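# Flip the spray can over and hold it above the mat

## Task

Grip the spray can with the gripper and hold it motionless in the air above the mat, turned so that its currently upward side points down. Only the fingers may touch it, nothing may be left knocked over, and you must end the scene with finished_scene while still holding it (reference image: manual).

## Robot and tools

Robot: a single UR7e-style six-joint arm carrying a Robotiq 2F-85 two-finger gripper. There is one arm, so every row describes just that arm. A camera stand sits next to the table. Cameras: cam_high, cam_low and cam_wrist, each 896x504.

Frames: every reported hand pose, velocity and camera pose is in the arm's base frame, and that base is tilted relative to the table. Up against gravity, expressed in the base frame, is about (+0.015, +0.494, +0.870). In the scene frame the origin is on the table below the base, +z is up, and +y is to the left when facing +x. Fingers point along the gripper's +z and close along its y. end_effector_position marks the spot between the pads when closed; fingertips extend about 19 mm past it when closed and 6 mm when fully open. A block projects roughly 10 cm toward the gripper's +x and rotates with it. Reported positions can be off by a few cm.

Row layout (used by execute_actions and move): exactly 9 numbers, each within [-1, 1]. The first six are joint offsets in this order: shoulder lift, shoulder pan, elbow, wrist 1, wrist 2, wrist 3. Note that lift comes before pan. These are relative: they are added to the Joint targets that held when the action (or move) began, not to the previous row, and 1.0 equals 2.222 rad. Sending the same offset again moves the joint further. The last three are absolute gripper settings: position (+1 fully open at 85 mm, about -0.8 pads touching, -1 squeeze until blocked), force_limit (-1 soft to +1 hard), speed (-1 about 20 mm/s, 0 about 85, +1 about 150). To keep the gripper unchanged, repeat the three values you last sent; 0 is a real command. Joint ranges: elbow -3.142 to 3.142 rad, all others -6.283 to 6.283 rad; a request more than 0.010 rad beyond a range is rejected.

execute_actions(actions, cameras): actions is a list of actions; each action is up to 15 rows, one per 1/30 s step, and a short action repeats its final row. Images are returned only for an empty actions list or when cameras names them (["all"] for all, [] for none). An empty list is a cheap way to view the full state.

move(target, speed, blend, stop_force, zero, blocking, cameras): target is one 9-number row or a list of up to 15 rows; all rows count from the same starting Joint targets. speed is the top rad/s of the joint with the farthest travel (0.01 to 3.14, default 0.5), one value or one per target. blend (rad) rounds corners in a list; 0 stops at each. stop_force (3 to 120 N) ends the path when the wrist sensor feels that much push against the motion; use it with a low speed for touching down, omit it when moving away from a contact. zero (default true) re-zeros before the move. blocking=false returns after about 0.5 s while the move continues, and cannot be combined with stop_force. The result ends with a move: line: done, off_target, moving, held or fault, plus limits=held if steps were withheld. Neither done nor off_target tells you about contact. Gripper changes in a later target only apply once the arm and fingers have come to rest there.

wait(seconds 0 to 10): lets time pass; a running move continues. stop: brakes a running move (fingers keep moving). zoom_image(camera, region [x0,y0,x1,y1] in pixels, at most 504x504) enlarges part of the newest image of cam_high, cam_low or cam_wrist. show_instructions shows the reference image. zero_wrist_force re-zeros the force sensor. read_manual returns licence texts. finished_scene(scene) ends the current scene (1 or 2) and cannot be undone; call it only while the object is held still in the required orientation.

Results: Joint positions, velocities and torques follow the joint order above (rad, rad/s). Joint targets is the base for your next offsets. Wrist force and torque are in the gripper's own axes; a third line gives the peak since the last report. object_status: 0 moving, 1 blocked while opening, 2 blocked while closing (a grip), 3 reached the requested position or fully shut. After closing with position -1, confirm 2. position_measured is in counts: 3 open, about 78 = 60 mm, 130 = 40 mm, 180 = 20 mm, 230 pads touching. "joint sent to its limit" and "joint command not followed" report clamped commands. MOTOR HOT warns of overheating; at 85 C the brakes lock for 30 to 60 s.

Cautions: the arm is stiff and rated for little contact force. About 150 N on any part, or contact torque over the limits (wrist joints about 16 to 17.6 N m), triggers a 10 s fault stop; aiming even slightly beyond a firm surface can cause one. Approach the object and table slowly, don't squeeze hard while the object still rests on the table, and swing the loaded gripper gently. Never drop the object, hit the table or stand, or knock anything over or off the table. Joint target speed is capped at 2.5 rad/s and the motion lags behind commands, so large moves may still be under way when a result arrives. Time spent thinking counts, and a stretched-out or loaded arm heats its motors.

Each tool is called after "Request:" by a JSON object that holds its "api" and its "payload".

Reference images:

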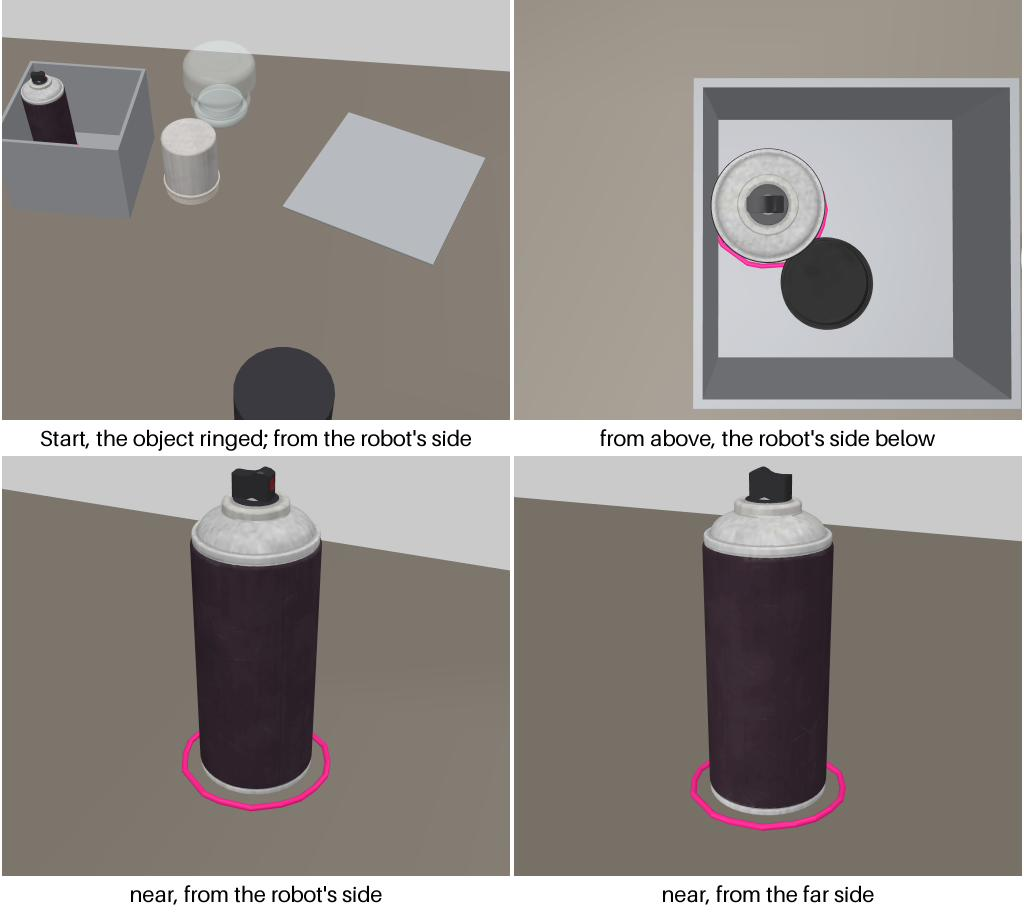

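## Session

Request:
{"api": "execute_actions", "payload": {"actions": []}}

Scene clock: 0.00 s.
end_effector_position=(+0.2238, +0.6180, -0.1738) position_measured=3 object_status=3 end_effector_quat_wxyz=(-0.179, +0.232, +0.941, -0.172)
Joint names: [shoulder lift, shoulder pan, elbow, wrist 1, wrist 2, wrist 3]
Joint positions: [-0.504 0.941 1.269 -1.871 -1.376 1.378]
Joint velocities: within noise
Joint torques (N m): no reading
Wrist force (N): no reading
Wrist torque (N m): no reading
Wrist force, peak (N): no reading
Joint targets: [-0.504 0.941 1.269 -1.871 -1.376 1.378]
Tool commands: gripper/position=+1.0 gripper/force_limit=+1.0 gripper/speed=+1.0

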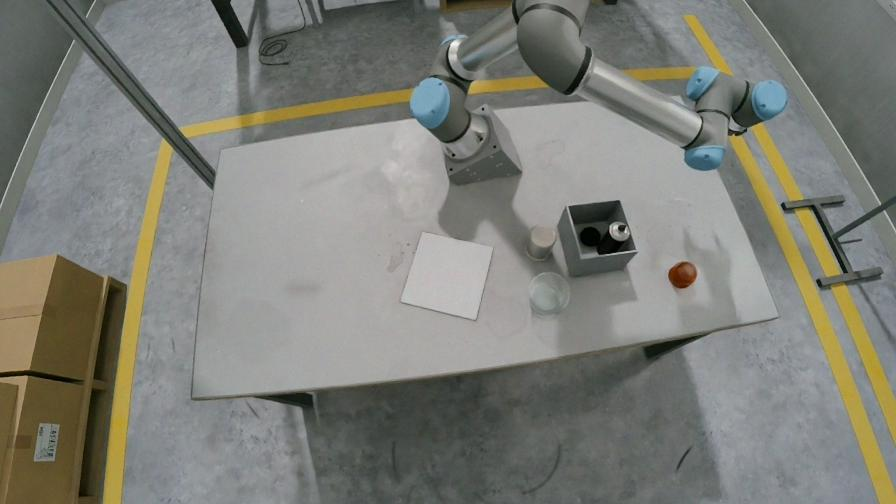

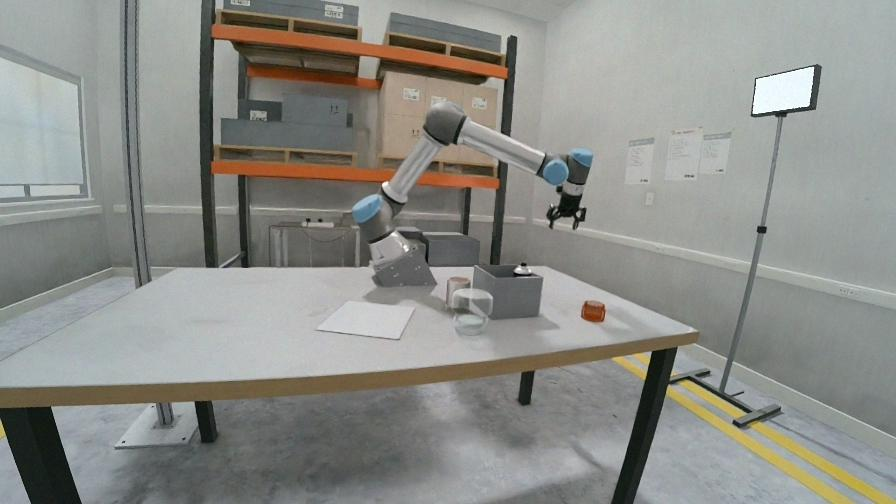

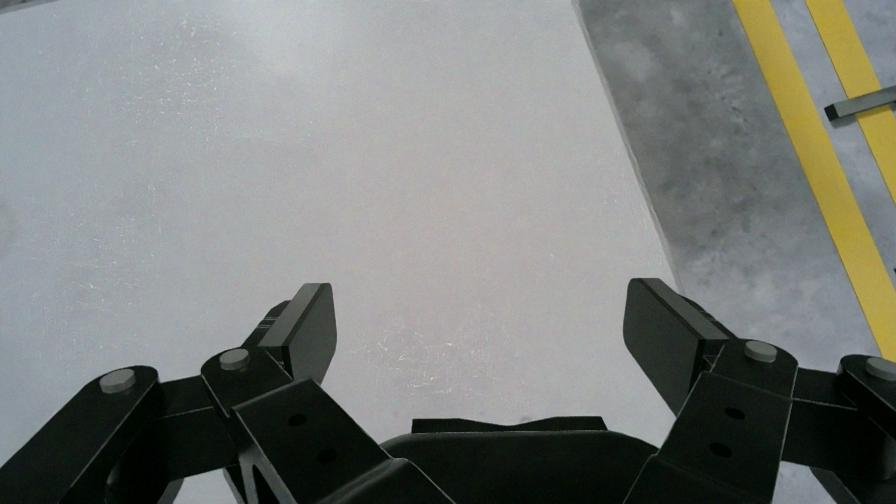

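Request:
{"api": "zoom_image", "payload": {"camera": "cam_high", "region": [380, 180, 720, 350]}}

Request:
{"api": "zoom_image", "payload": {"camera": "cam_low", "region": [300, 220, 640, 380]}}

Scaled by 1.482 from the camera's 896x504 image, which has a finer 1280x720 frame.

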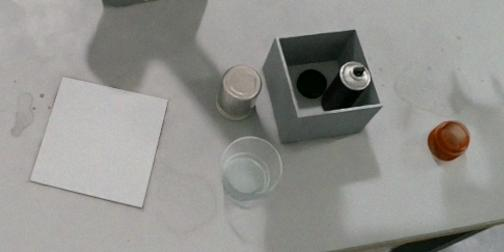

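Scaled by 1.482 from the camera's 896x504 image, which has a finer 1280x720 frame.

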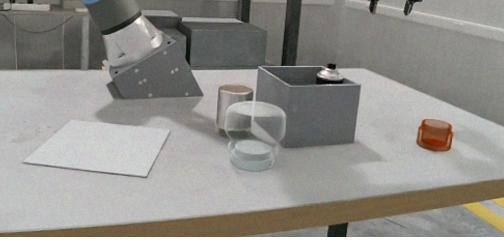

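Request:
{"api": "move", "payload": {"target": [-0.353,-0.103,0.229,-0.042,-0.150,0.4505,1,1,1], "speed": 1.0, "cameras": ["all"]}}

Scene clock: 11.97 s.
end_effector_position=(+0.3443, +0.4267, +0.1234) position_measured=3 object_status=3 end_effector_quat_wxyz=(+0.068, +0.735, +0.673, -0.050)
Joint names: [shoulder lift, shoulder pan, elbow, wrist 1, wrist 2, wrist 3]
Joint positions: [-1.288 0.712 1.778 -1.964 -1.709 2.379]
Joint torques (N m): [-36.99 -1.15 -6.98 -4.83 -1.69 1.89]
Wrist force (N): [-1.0 -0.1 -0.4]
Wrist torque (N m): [0.05 0.12 -0.20]
Wrist force, peak (N): [-2.9 -0.3 -1.7]
Joint targets: [-1.288 0.712 1.778 -1.964 -1.709 2.379]
move: done

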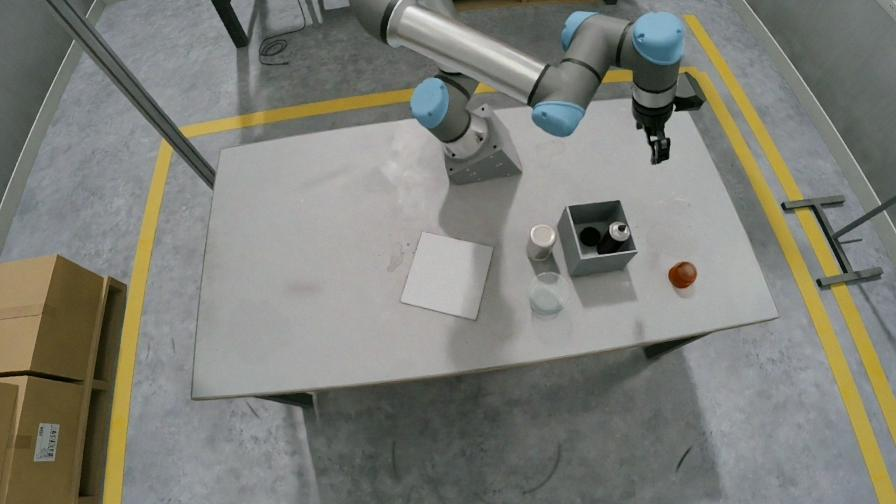

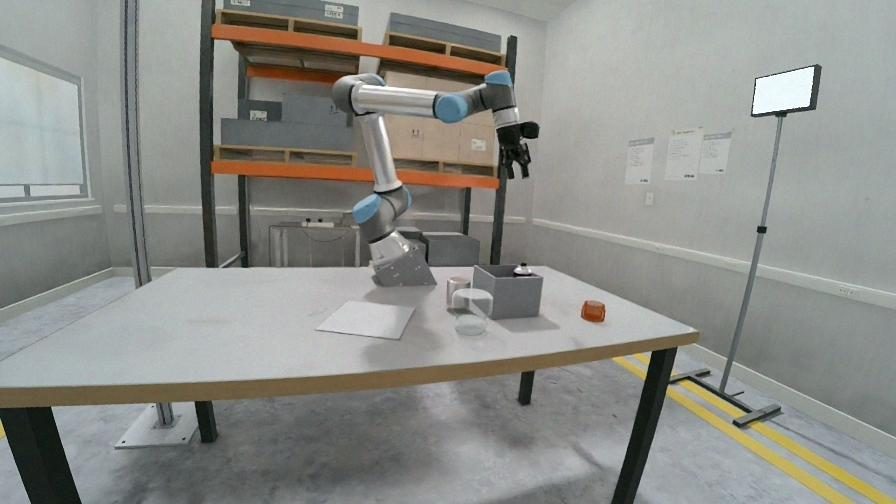

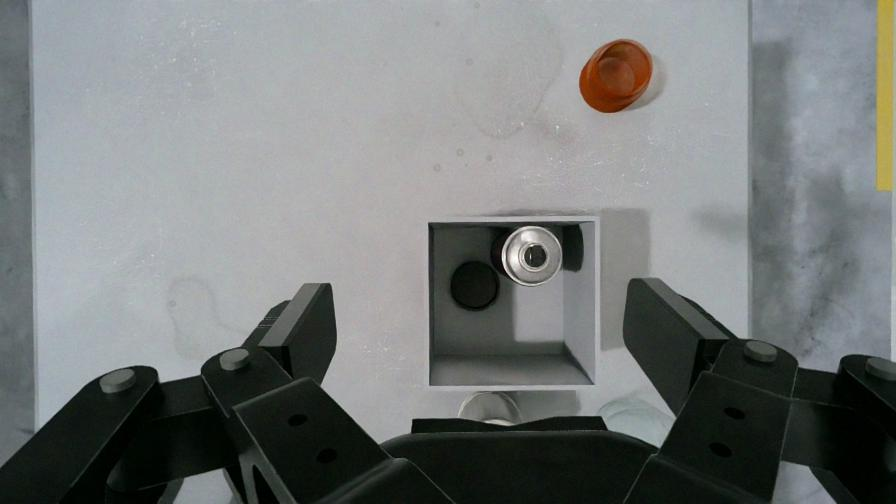

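Request:
{"api": "zoom_image", "payload": {"camera": "cam_wrist", "region": [408, 200, 628, 400]}}

Scaled by 2.291 from the camera's 896x504 image, which has a finer 1280x720 frame.

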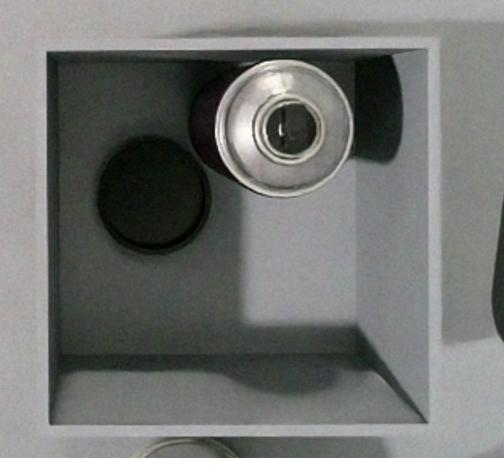

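Request:
{"api": "move", "payload": {"target": [0.0261,-0.2952,0.2817,-0.39,0.2194,-0.2957,0.55,-0.5,0], "speed": 0.8, "cameras": ["all"]}}

Request:
{"api": "zoom_image", "payload": {"camera": "cam_wrist", "region": [298, 60, 648, 410]}}

Scene clock: 19.30 s.
end_effector_position=(+0.4009, +0.2443, -0.0303) position_measured=59 object_status=3 end_effector_quat_wxyz=(-0.108, +0.723, +0.667, +0.143)
Joint names: [shoulder lift, shoulder pan, elbow, wrist 1, wrist 2, wrist 3]
Joint positions: [-1.231 0.056 2.403 -2.83 -1.221 1.722]
Joint torques (N m): [-3.19 0.62 2.54 -4.45 3.93 -2.28]
Wrist force (N): [0.7 -0.2 1.4]
Wrist torque (N m): [-0.16 -0.10 0.26]
Wrist force, peak (N): [1.1 -0.4 1.8]
Joint targets: [-1.231 0.056 2.404 -2.831 -1.221 1.722]
move: done

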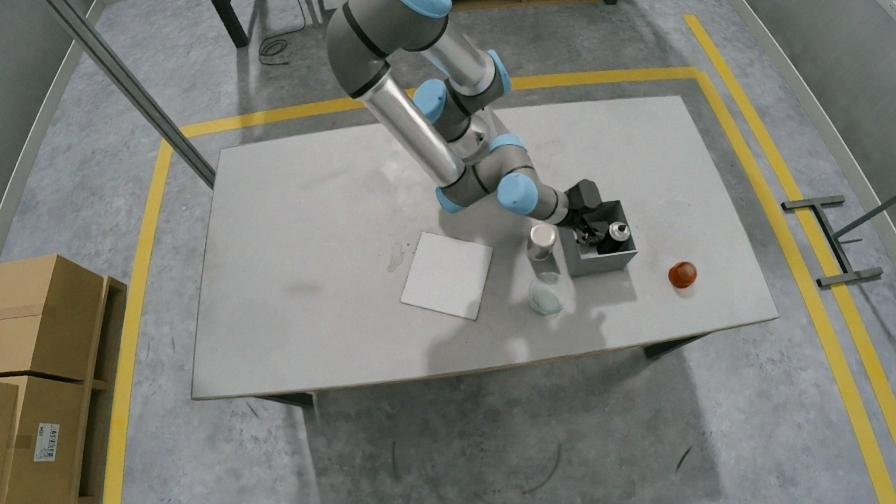

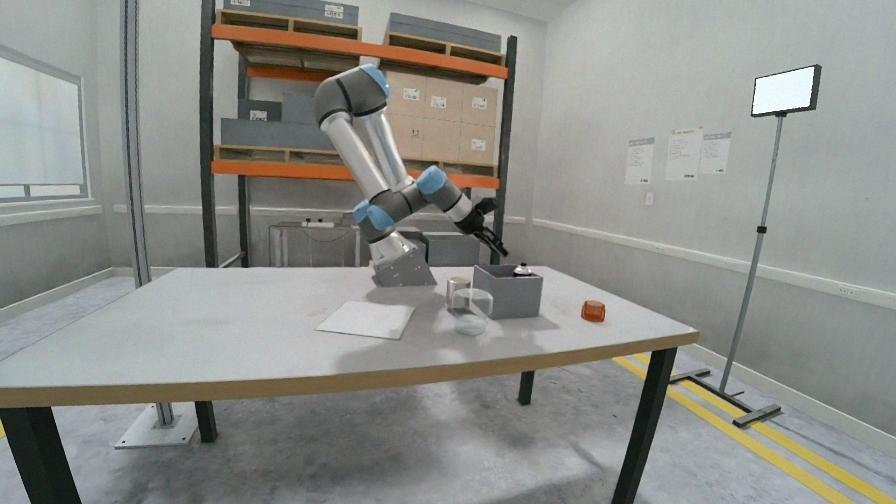

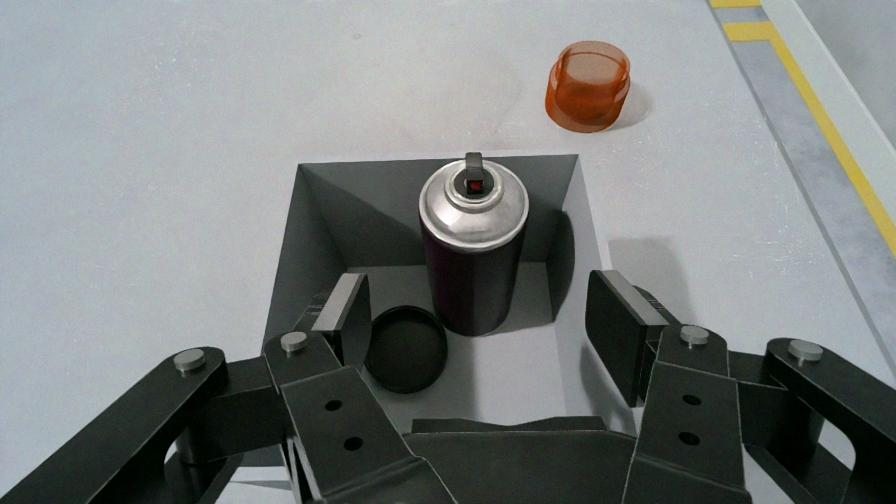

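Scaled by 1.440 from the camera's 896x504 image, which has a finer 1280x720 frame.

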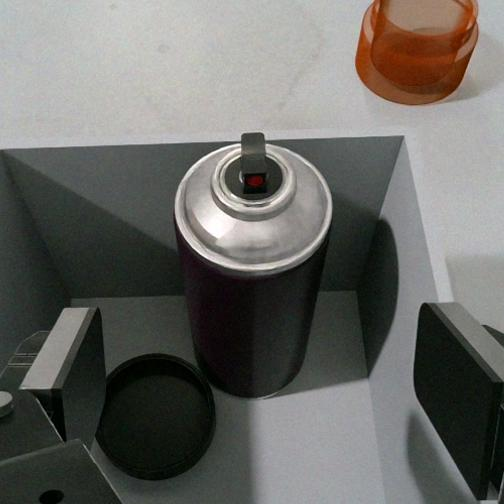

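Request:
{"api": "move", "payload": {"target": [0.0751,0.0728,0.0531,-0.2414,-0.0952,0.2043,0.5,-0.5,0], "speed": 0.6, "cameras": ["all"]}}

Request:
{"api": "zoom_image", "payload": {"camera": "cam_wrist", "region": [298, 60, 648, 410]}}

Scene clock: 25.97 s.
end_effector_position=(+0.3825, +0.2574, -0.0627) position_measured=66 object_status=3 end_effector_quat_wxyz=(-0.002, +0.810, +0.558, +0.181)
Joint names: [shoulder lift, shoulder pan, elbow, wrist 1, wrist 2, wrist 3]
Joint positions: [-1.064 0.218 2.522 -3.367 -1.433 2.176]
Joint torques (N m): [-3.58 24.14 6.5 -5.11 -0.96 1.95]
Wrist force (N): [0.4 0.0 1.3]
Wrist torque (N m): [-0.09 -0.04 0.01]
Wrist force, peak (N): [1.1 -0.2 2.1]
Joint targets: [-1.064 0.218 2.522 -3.367 -1.433 2.176]
move: done

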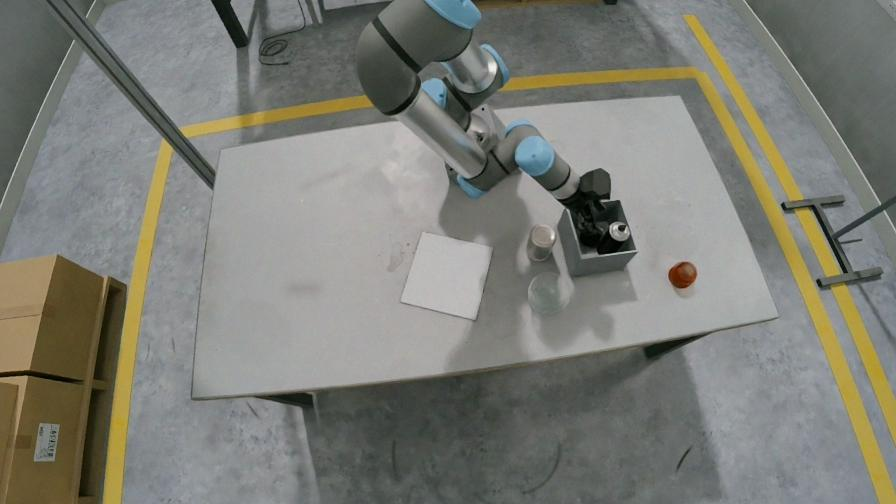

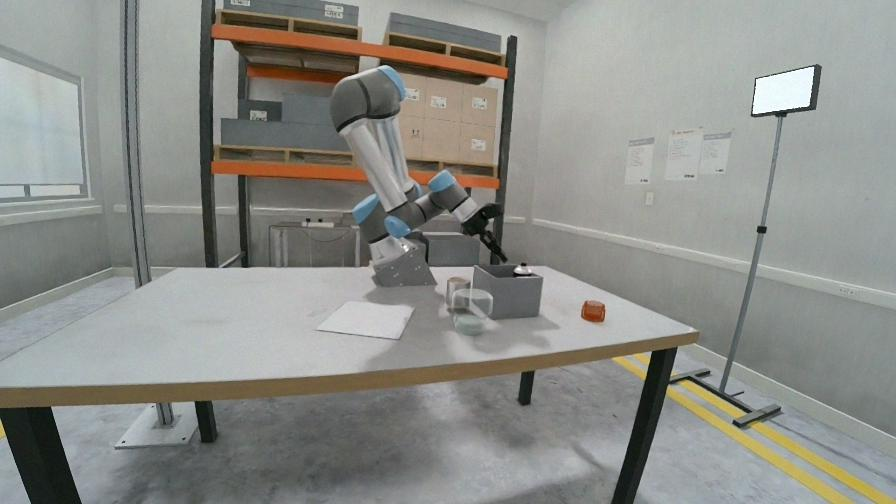

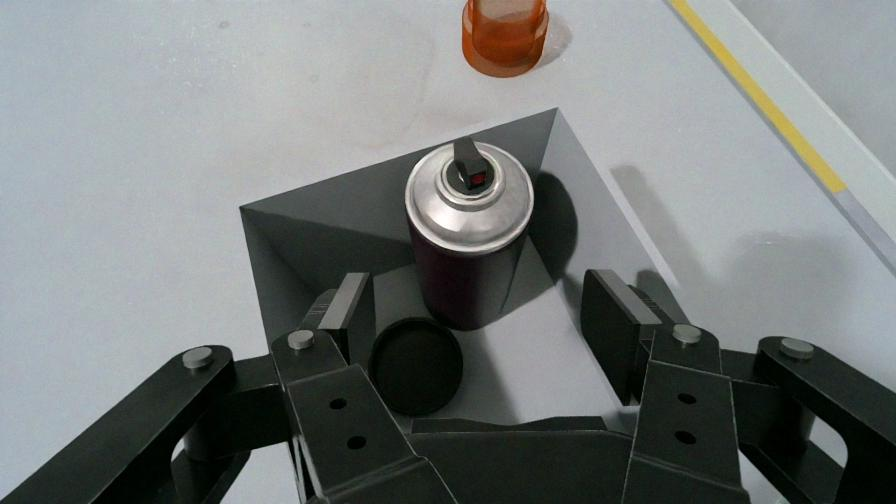

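Scaled by 1.440 from the camera's 896x504 image, which has a finer 1280x720 frame.

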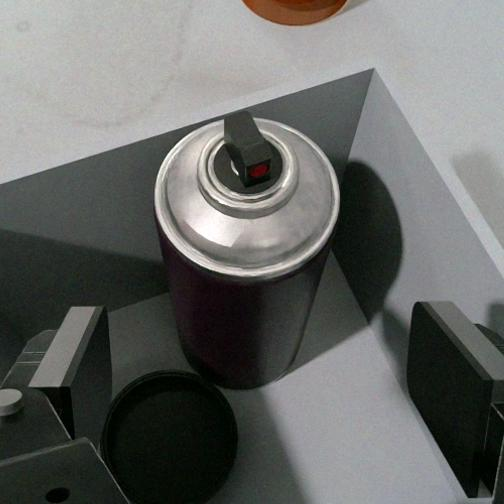

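Request:
{"api": "move", "payload": {"target": [[0.0836,0.0085,-0.0307,-0.0543,-0.0028,0.0077,0.5,-0.5,0],[0.1569,0.0163,-0.0689,-0.0904,-0.0054,0.0156,0.5,-0.5,0]], "speed": 0.2, "stop_force": 15, "cameras": ["all"]}}

Request:
{"api": "zoom_image", "payload": {"camera": "cam_wrist", "region": [298, 60, 648, 410]}}

Scene clock: 30.37 s.
end_effector_position=(+0.4116, +0.2780, -0.1562) position_measured=66 object_status=3 end_effector_quat_wxyz=(-0.002, +0.810, +0.558, +0.182)
Joint names: [shoulder lift, shoulder pan, elbow, wrist 1, wrist 2, wrist 3]
Joint positions: [-0.715 0.254 2.369 -3.568 -1.445 2.211]
Joint torques (N m): [-9.54 28.48 -19.34 -5 -1.09 2.23]
Wrist force (N): [0.6 0.0 1.2]
Wrist torque (N m): [-0.09 -0.07 0.02]
Wrist force, peak (N): [0.4 -0.2 1.8]
Joint targets: [-0.715 0.254 2.369 -3.568 -1.445 2.211]
move: done

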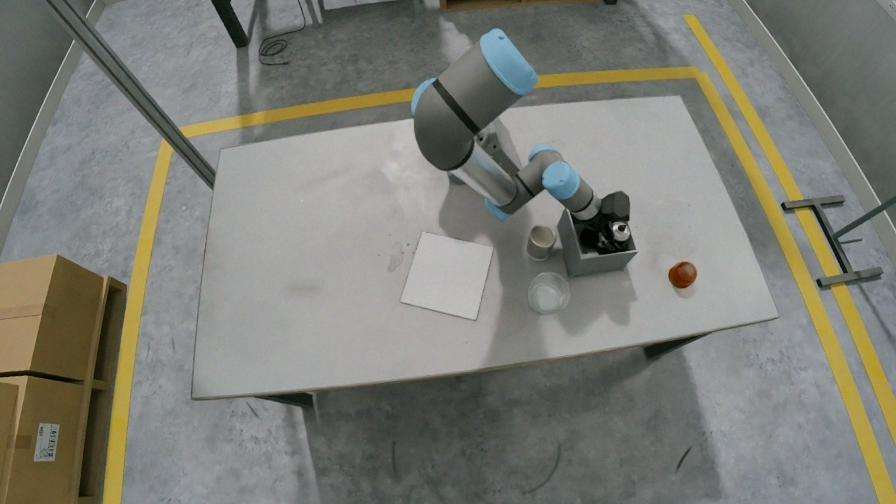

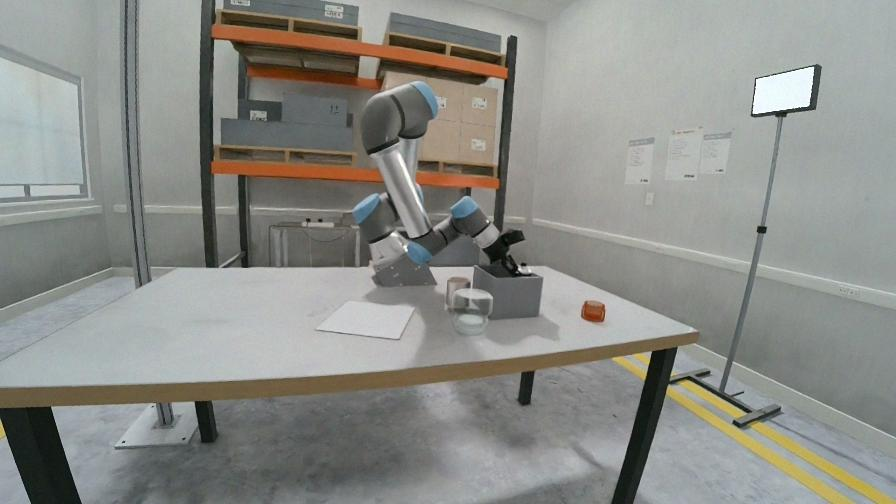

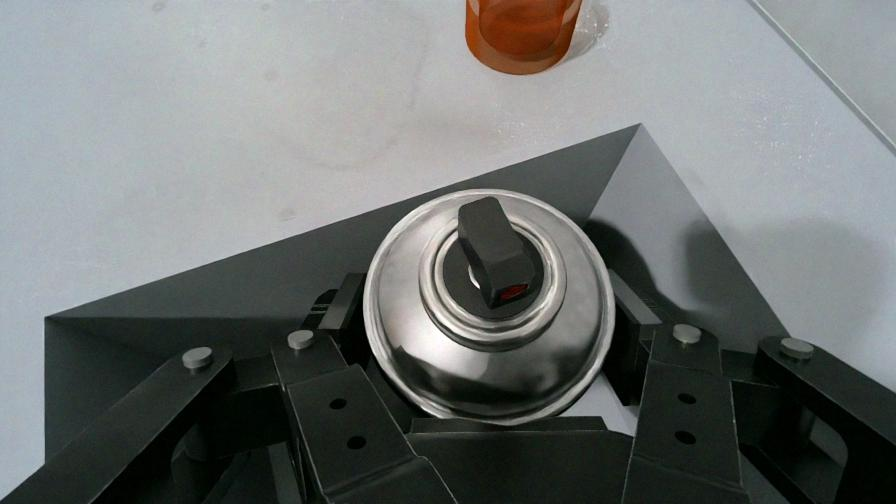

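Scaled by 1.440 from the camera's 896x504 image, which has a finer 1280x720 frame.

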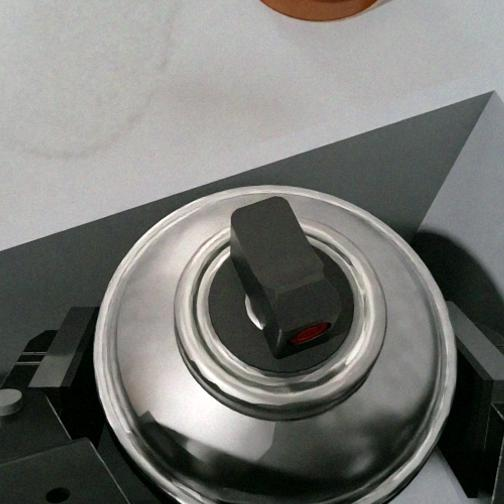

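Request:
{"api": "move", "payload": {"target": [-0.0199,0.0020,0.0070,0.0127,-0.0007,0.0020,0.5,-0.5,0], "speed": 0.1, "cameras": ["cam_wrist", "cam_low"]}}

Request:
{"api": "zoom_image", "payload": {"camera": "cam_low", "region": [440, 220, 580, 330]}}

Request:
{"api": "zoom_image", "payload": {"camera": "cam_wrist", "region": [298, 100, 658, 460]}}

Scene clock: 34.33 s.
end_effector_position=(+0.4092, +0.2791, -0.1431) position_measured=66 object_status=3 end_effector_quat_wxyz=(-0.002, +0.810, +0.558, +0.181)
Joint names: [shoulder lift, shoulder pan, elbow, wrist 1, wrist 2, wrist 3]
Joint positions: [-0.759 0.259 2.384 -3.54 -1.446 2.215]
Joint torques (N m): [-48.92 29.13 7.13 -0.76 -1.11 2.08]
Wrist force (N): [0.6 0.0 1.3]
Wrist torque (N m): [-0.09 -0.08 0.02]
Wrist force, peak (N): [1.1 0.6 1.4]
Joint targets: [-0.759 0.259 2.384 -3.540 -1.446 2.215]
move: done
Images, in order (width x height): cam_low 896x504, cam_wrist 896x504.

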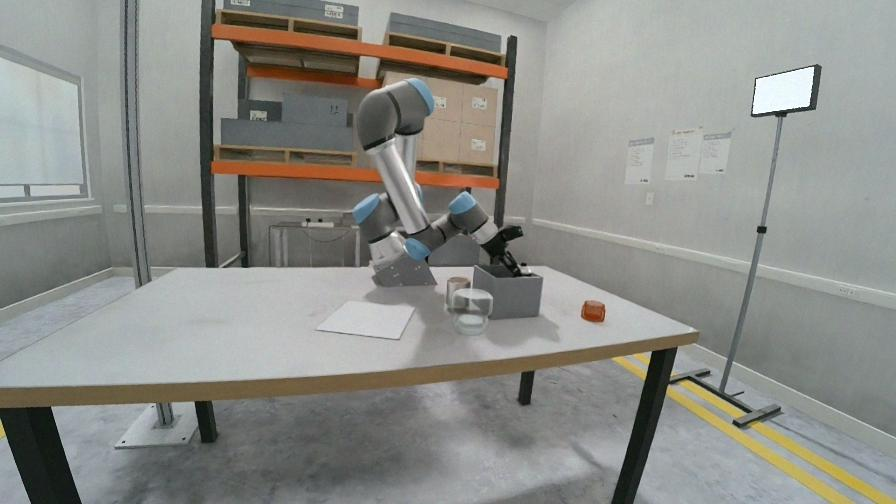

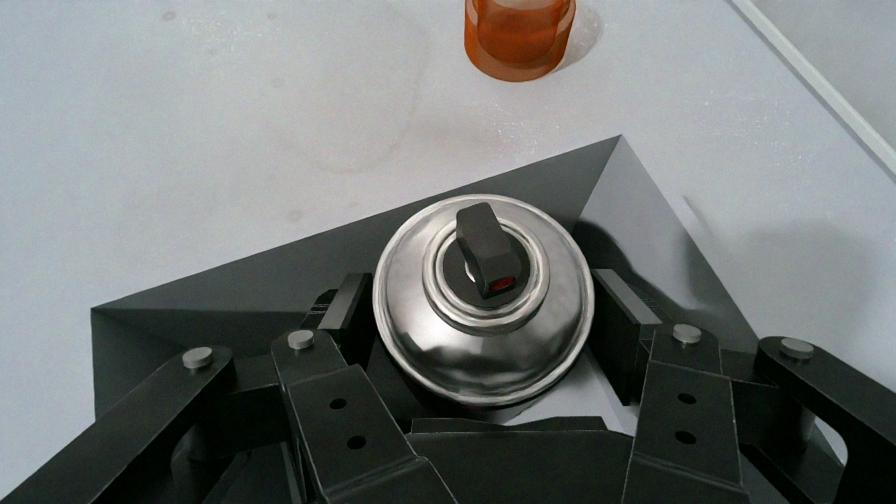

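Scaled by 3.600 from the camera's 896x504 image, which has a finer 1280x720 frame.

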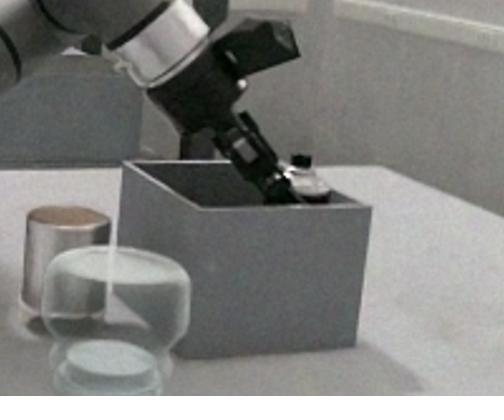

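Scaled by 1.400 from the camera's 896x504 image, which has a finer 1280x720 frame.

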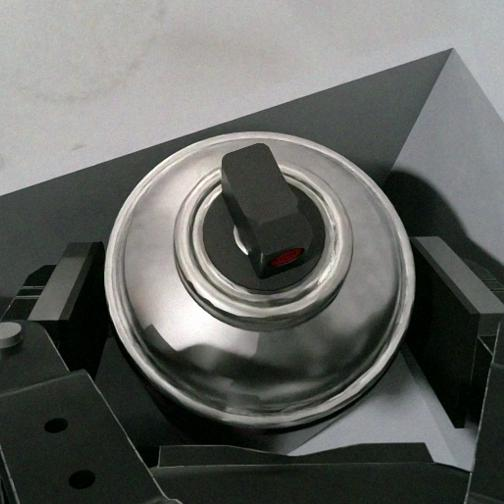

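Request:
{"api": "move", "payload": {"target": [0,0,0,0,0,0,-1,0,-1]}}

Scene clock: 35.80 s.
end_effector_position=(+0.4092, +0.2791, -0.1430) position_measured=92 object_status=0 end_effector_quat_wxyz=(-0.002, +0.810, +0.558, +0.181)
Joint names: [shoulder lift, shoulder pan, elbow, wrist 1, wrist 2, wrist 3]
Joint positions: [-0.759 0.259 2.384 -3.54 -1.446 2.215]
Joint torques (N m): [-44.6 25.67 6.39 -0.82 -1.05 1.98]
Wrist force (N): [5.2 -1.4 -4.9]
Wrist torque (N m): [-0.10 -0.25 0.03]
Wrist force, peak (N): [5.3 -1.5 -4.9]
Joint targets: [-0.759 0.259 2.384 -3.540 -1.446 2.215]
move: done

Request:
{"api": "move", "payload": {"target": [[-0.0653,0.0272,-0.0055,0.0678,-0.0092,0.0257,-1,0,-1],[-0.1240,0.0527,-0.0198,0.1386,-0.0181,0.0499,-1,0,-1],[-0.1742,0.0767,-0.0422,0.2096,-0.0266,0.0725,-1,0,-1],[-0.2139,0.0990,-0.0721,0.2779,-0.0343,0.0930,-1,0,-1]], "blend": [0.02,0.02,0.02,0], "speed": 0.25, "cameras": ["all"]}}

Scene clock: 48.03 s.
end_effector_position=(+0.4120, +0.3779, +0.0311) position_measured=92 object_status=2 end_effector_quat_wxyz=(-0.002, +0.810, +0.558, +0.182)
Joint names: [shoulder lift, shoulder pan, elbow, wrist 1, wrist 2, wrist 3]
Joint positions: [-1.234 0.479 2.224 -2.922 -1.523 2.422]
Joint torques (N m): [-38.88 23.12 -37.57 -0.83 -1.16 2.25]
Wrist force (N): [-0.3 0.2 1.8]
Wrist torque (N m): [-0.06 -0.02 0.02]
Wrist force, peak (N): [5.7 -1.6 -5.2]
Joint targets: [-1.235 0.479 2.224 -2.922 -1.523 2.422]
move: done

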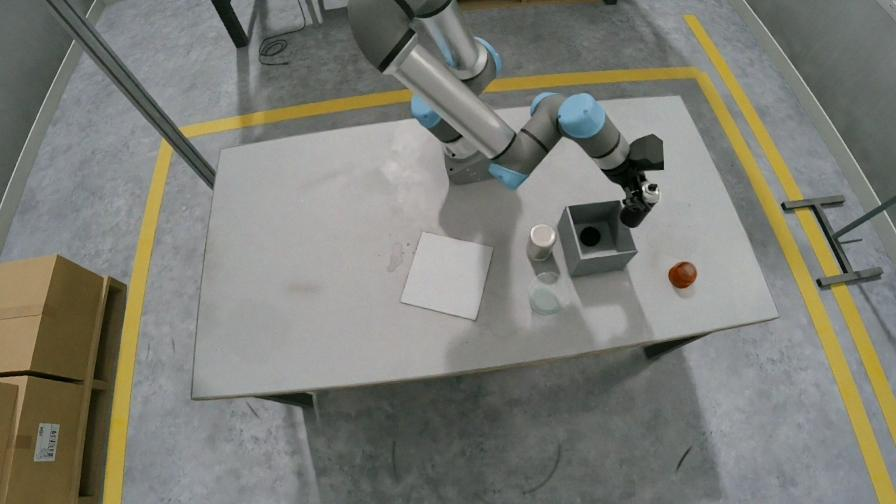

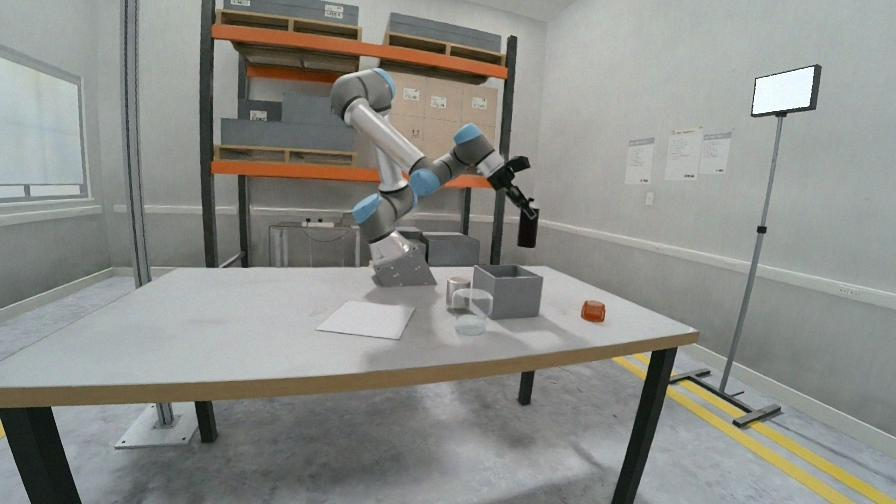

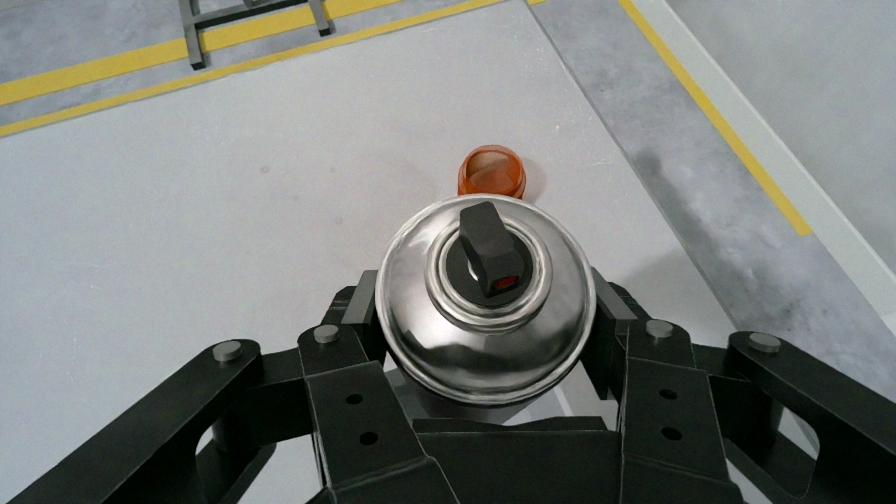

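Request:
{"api": "move", "payload": {"target": [0.0194,-0.3213,0.0214,-0.2224,0.5193,-0.6384,-1,0,-1], "speed": 1.0}}

Request:
{"api": "move", "payload": {"target": [0.0194,-0.3213,0.0214,-0.2224,0.5193,-0.6384,-1,0,-1], "speed": 1.0, "cameras": ["all"]}}

Scene clock: 51.00 s.
end_effector_position=(+0.5521, +0.2513, +0.2136) position_measured=92 object_status=2 end_effector_quat_wxyz=(+0.089, +0.272, +0.746, +0.602)
Joint names: [shoulder lift, shoulder pan, elbow, wrist 1, wrist 2, wrist 3]
Joint positions: [-1.191 -0.235 2.271 -3.416 -0.369 1.003]
Joint torques (N m): [-7.56 5.08 5.02 -4.22 4.56 -1.73]
Wrist force (N): [-1.8 1.1 3.5]
Wrist torque (N m): [-0.61 0.00 0.47]
Wrist force, peak (N): [-1.8 1.2 4.1]
Joint targets: [-1.191 -0.235 2.271 -3.416 -0.369 1.003]
move: done

Scene clock: 53.20 s.
end_effector_position=(+0.3720, +0.0219, +0.3517) position_measured=92 object_status=2 end_effector_quat_wxyz=(+0.650, -0.407, +0.443, +0.465)
Joint names: [shoulder lift, shoulder pan, elbow, wrist 1, wrist 2, wrist 3]
Joint positions: [-1.148 -0.949 2.319 -3.91 0.785 -0.415]
Joint torques (N m): [-12.13 2.71 12.41 -2.28 2.41 -1.7]
Wrist force (N): [-4.9 0.8 6.7]
Wrist torque (N m): [-0.70 0.26 -0.23]
Wrist force, peak (N): [-4.8 0.9 7.2]
Joint targets: [-1.148 -0.949 2.319 -3.911 0.785 -0.415]
move: done

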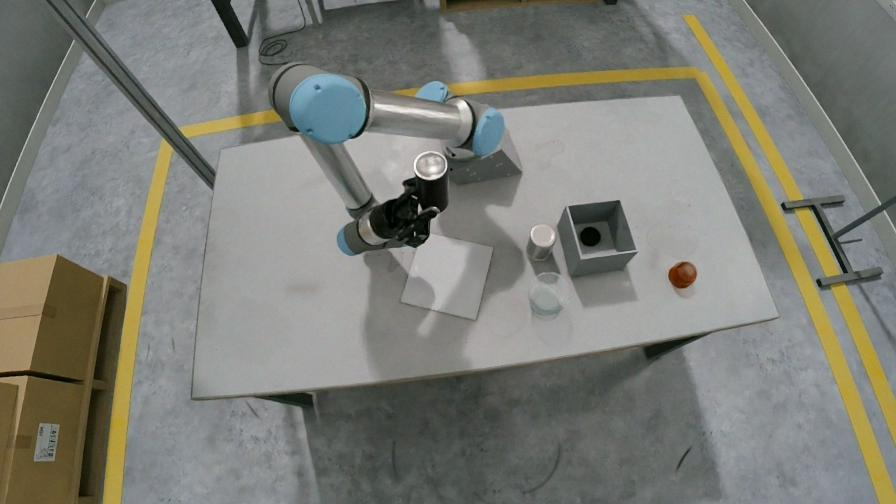

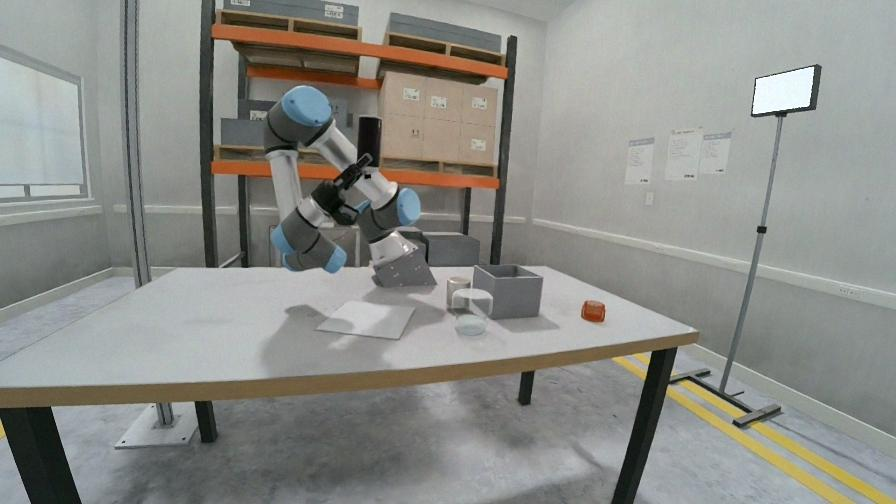

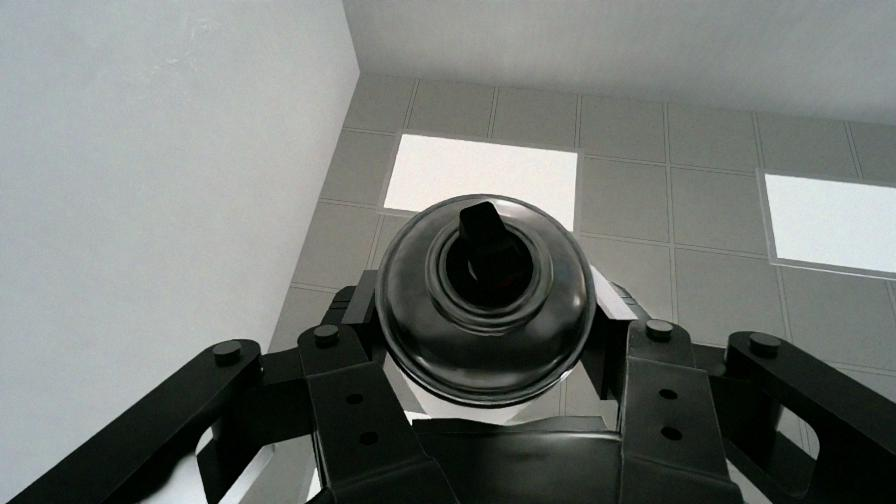

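Request:
{"api": "finished_scene", "payload": {"scene": 1}}

The scene is finished: the task was done.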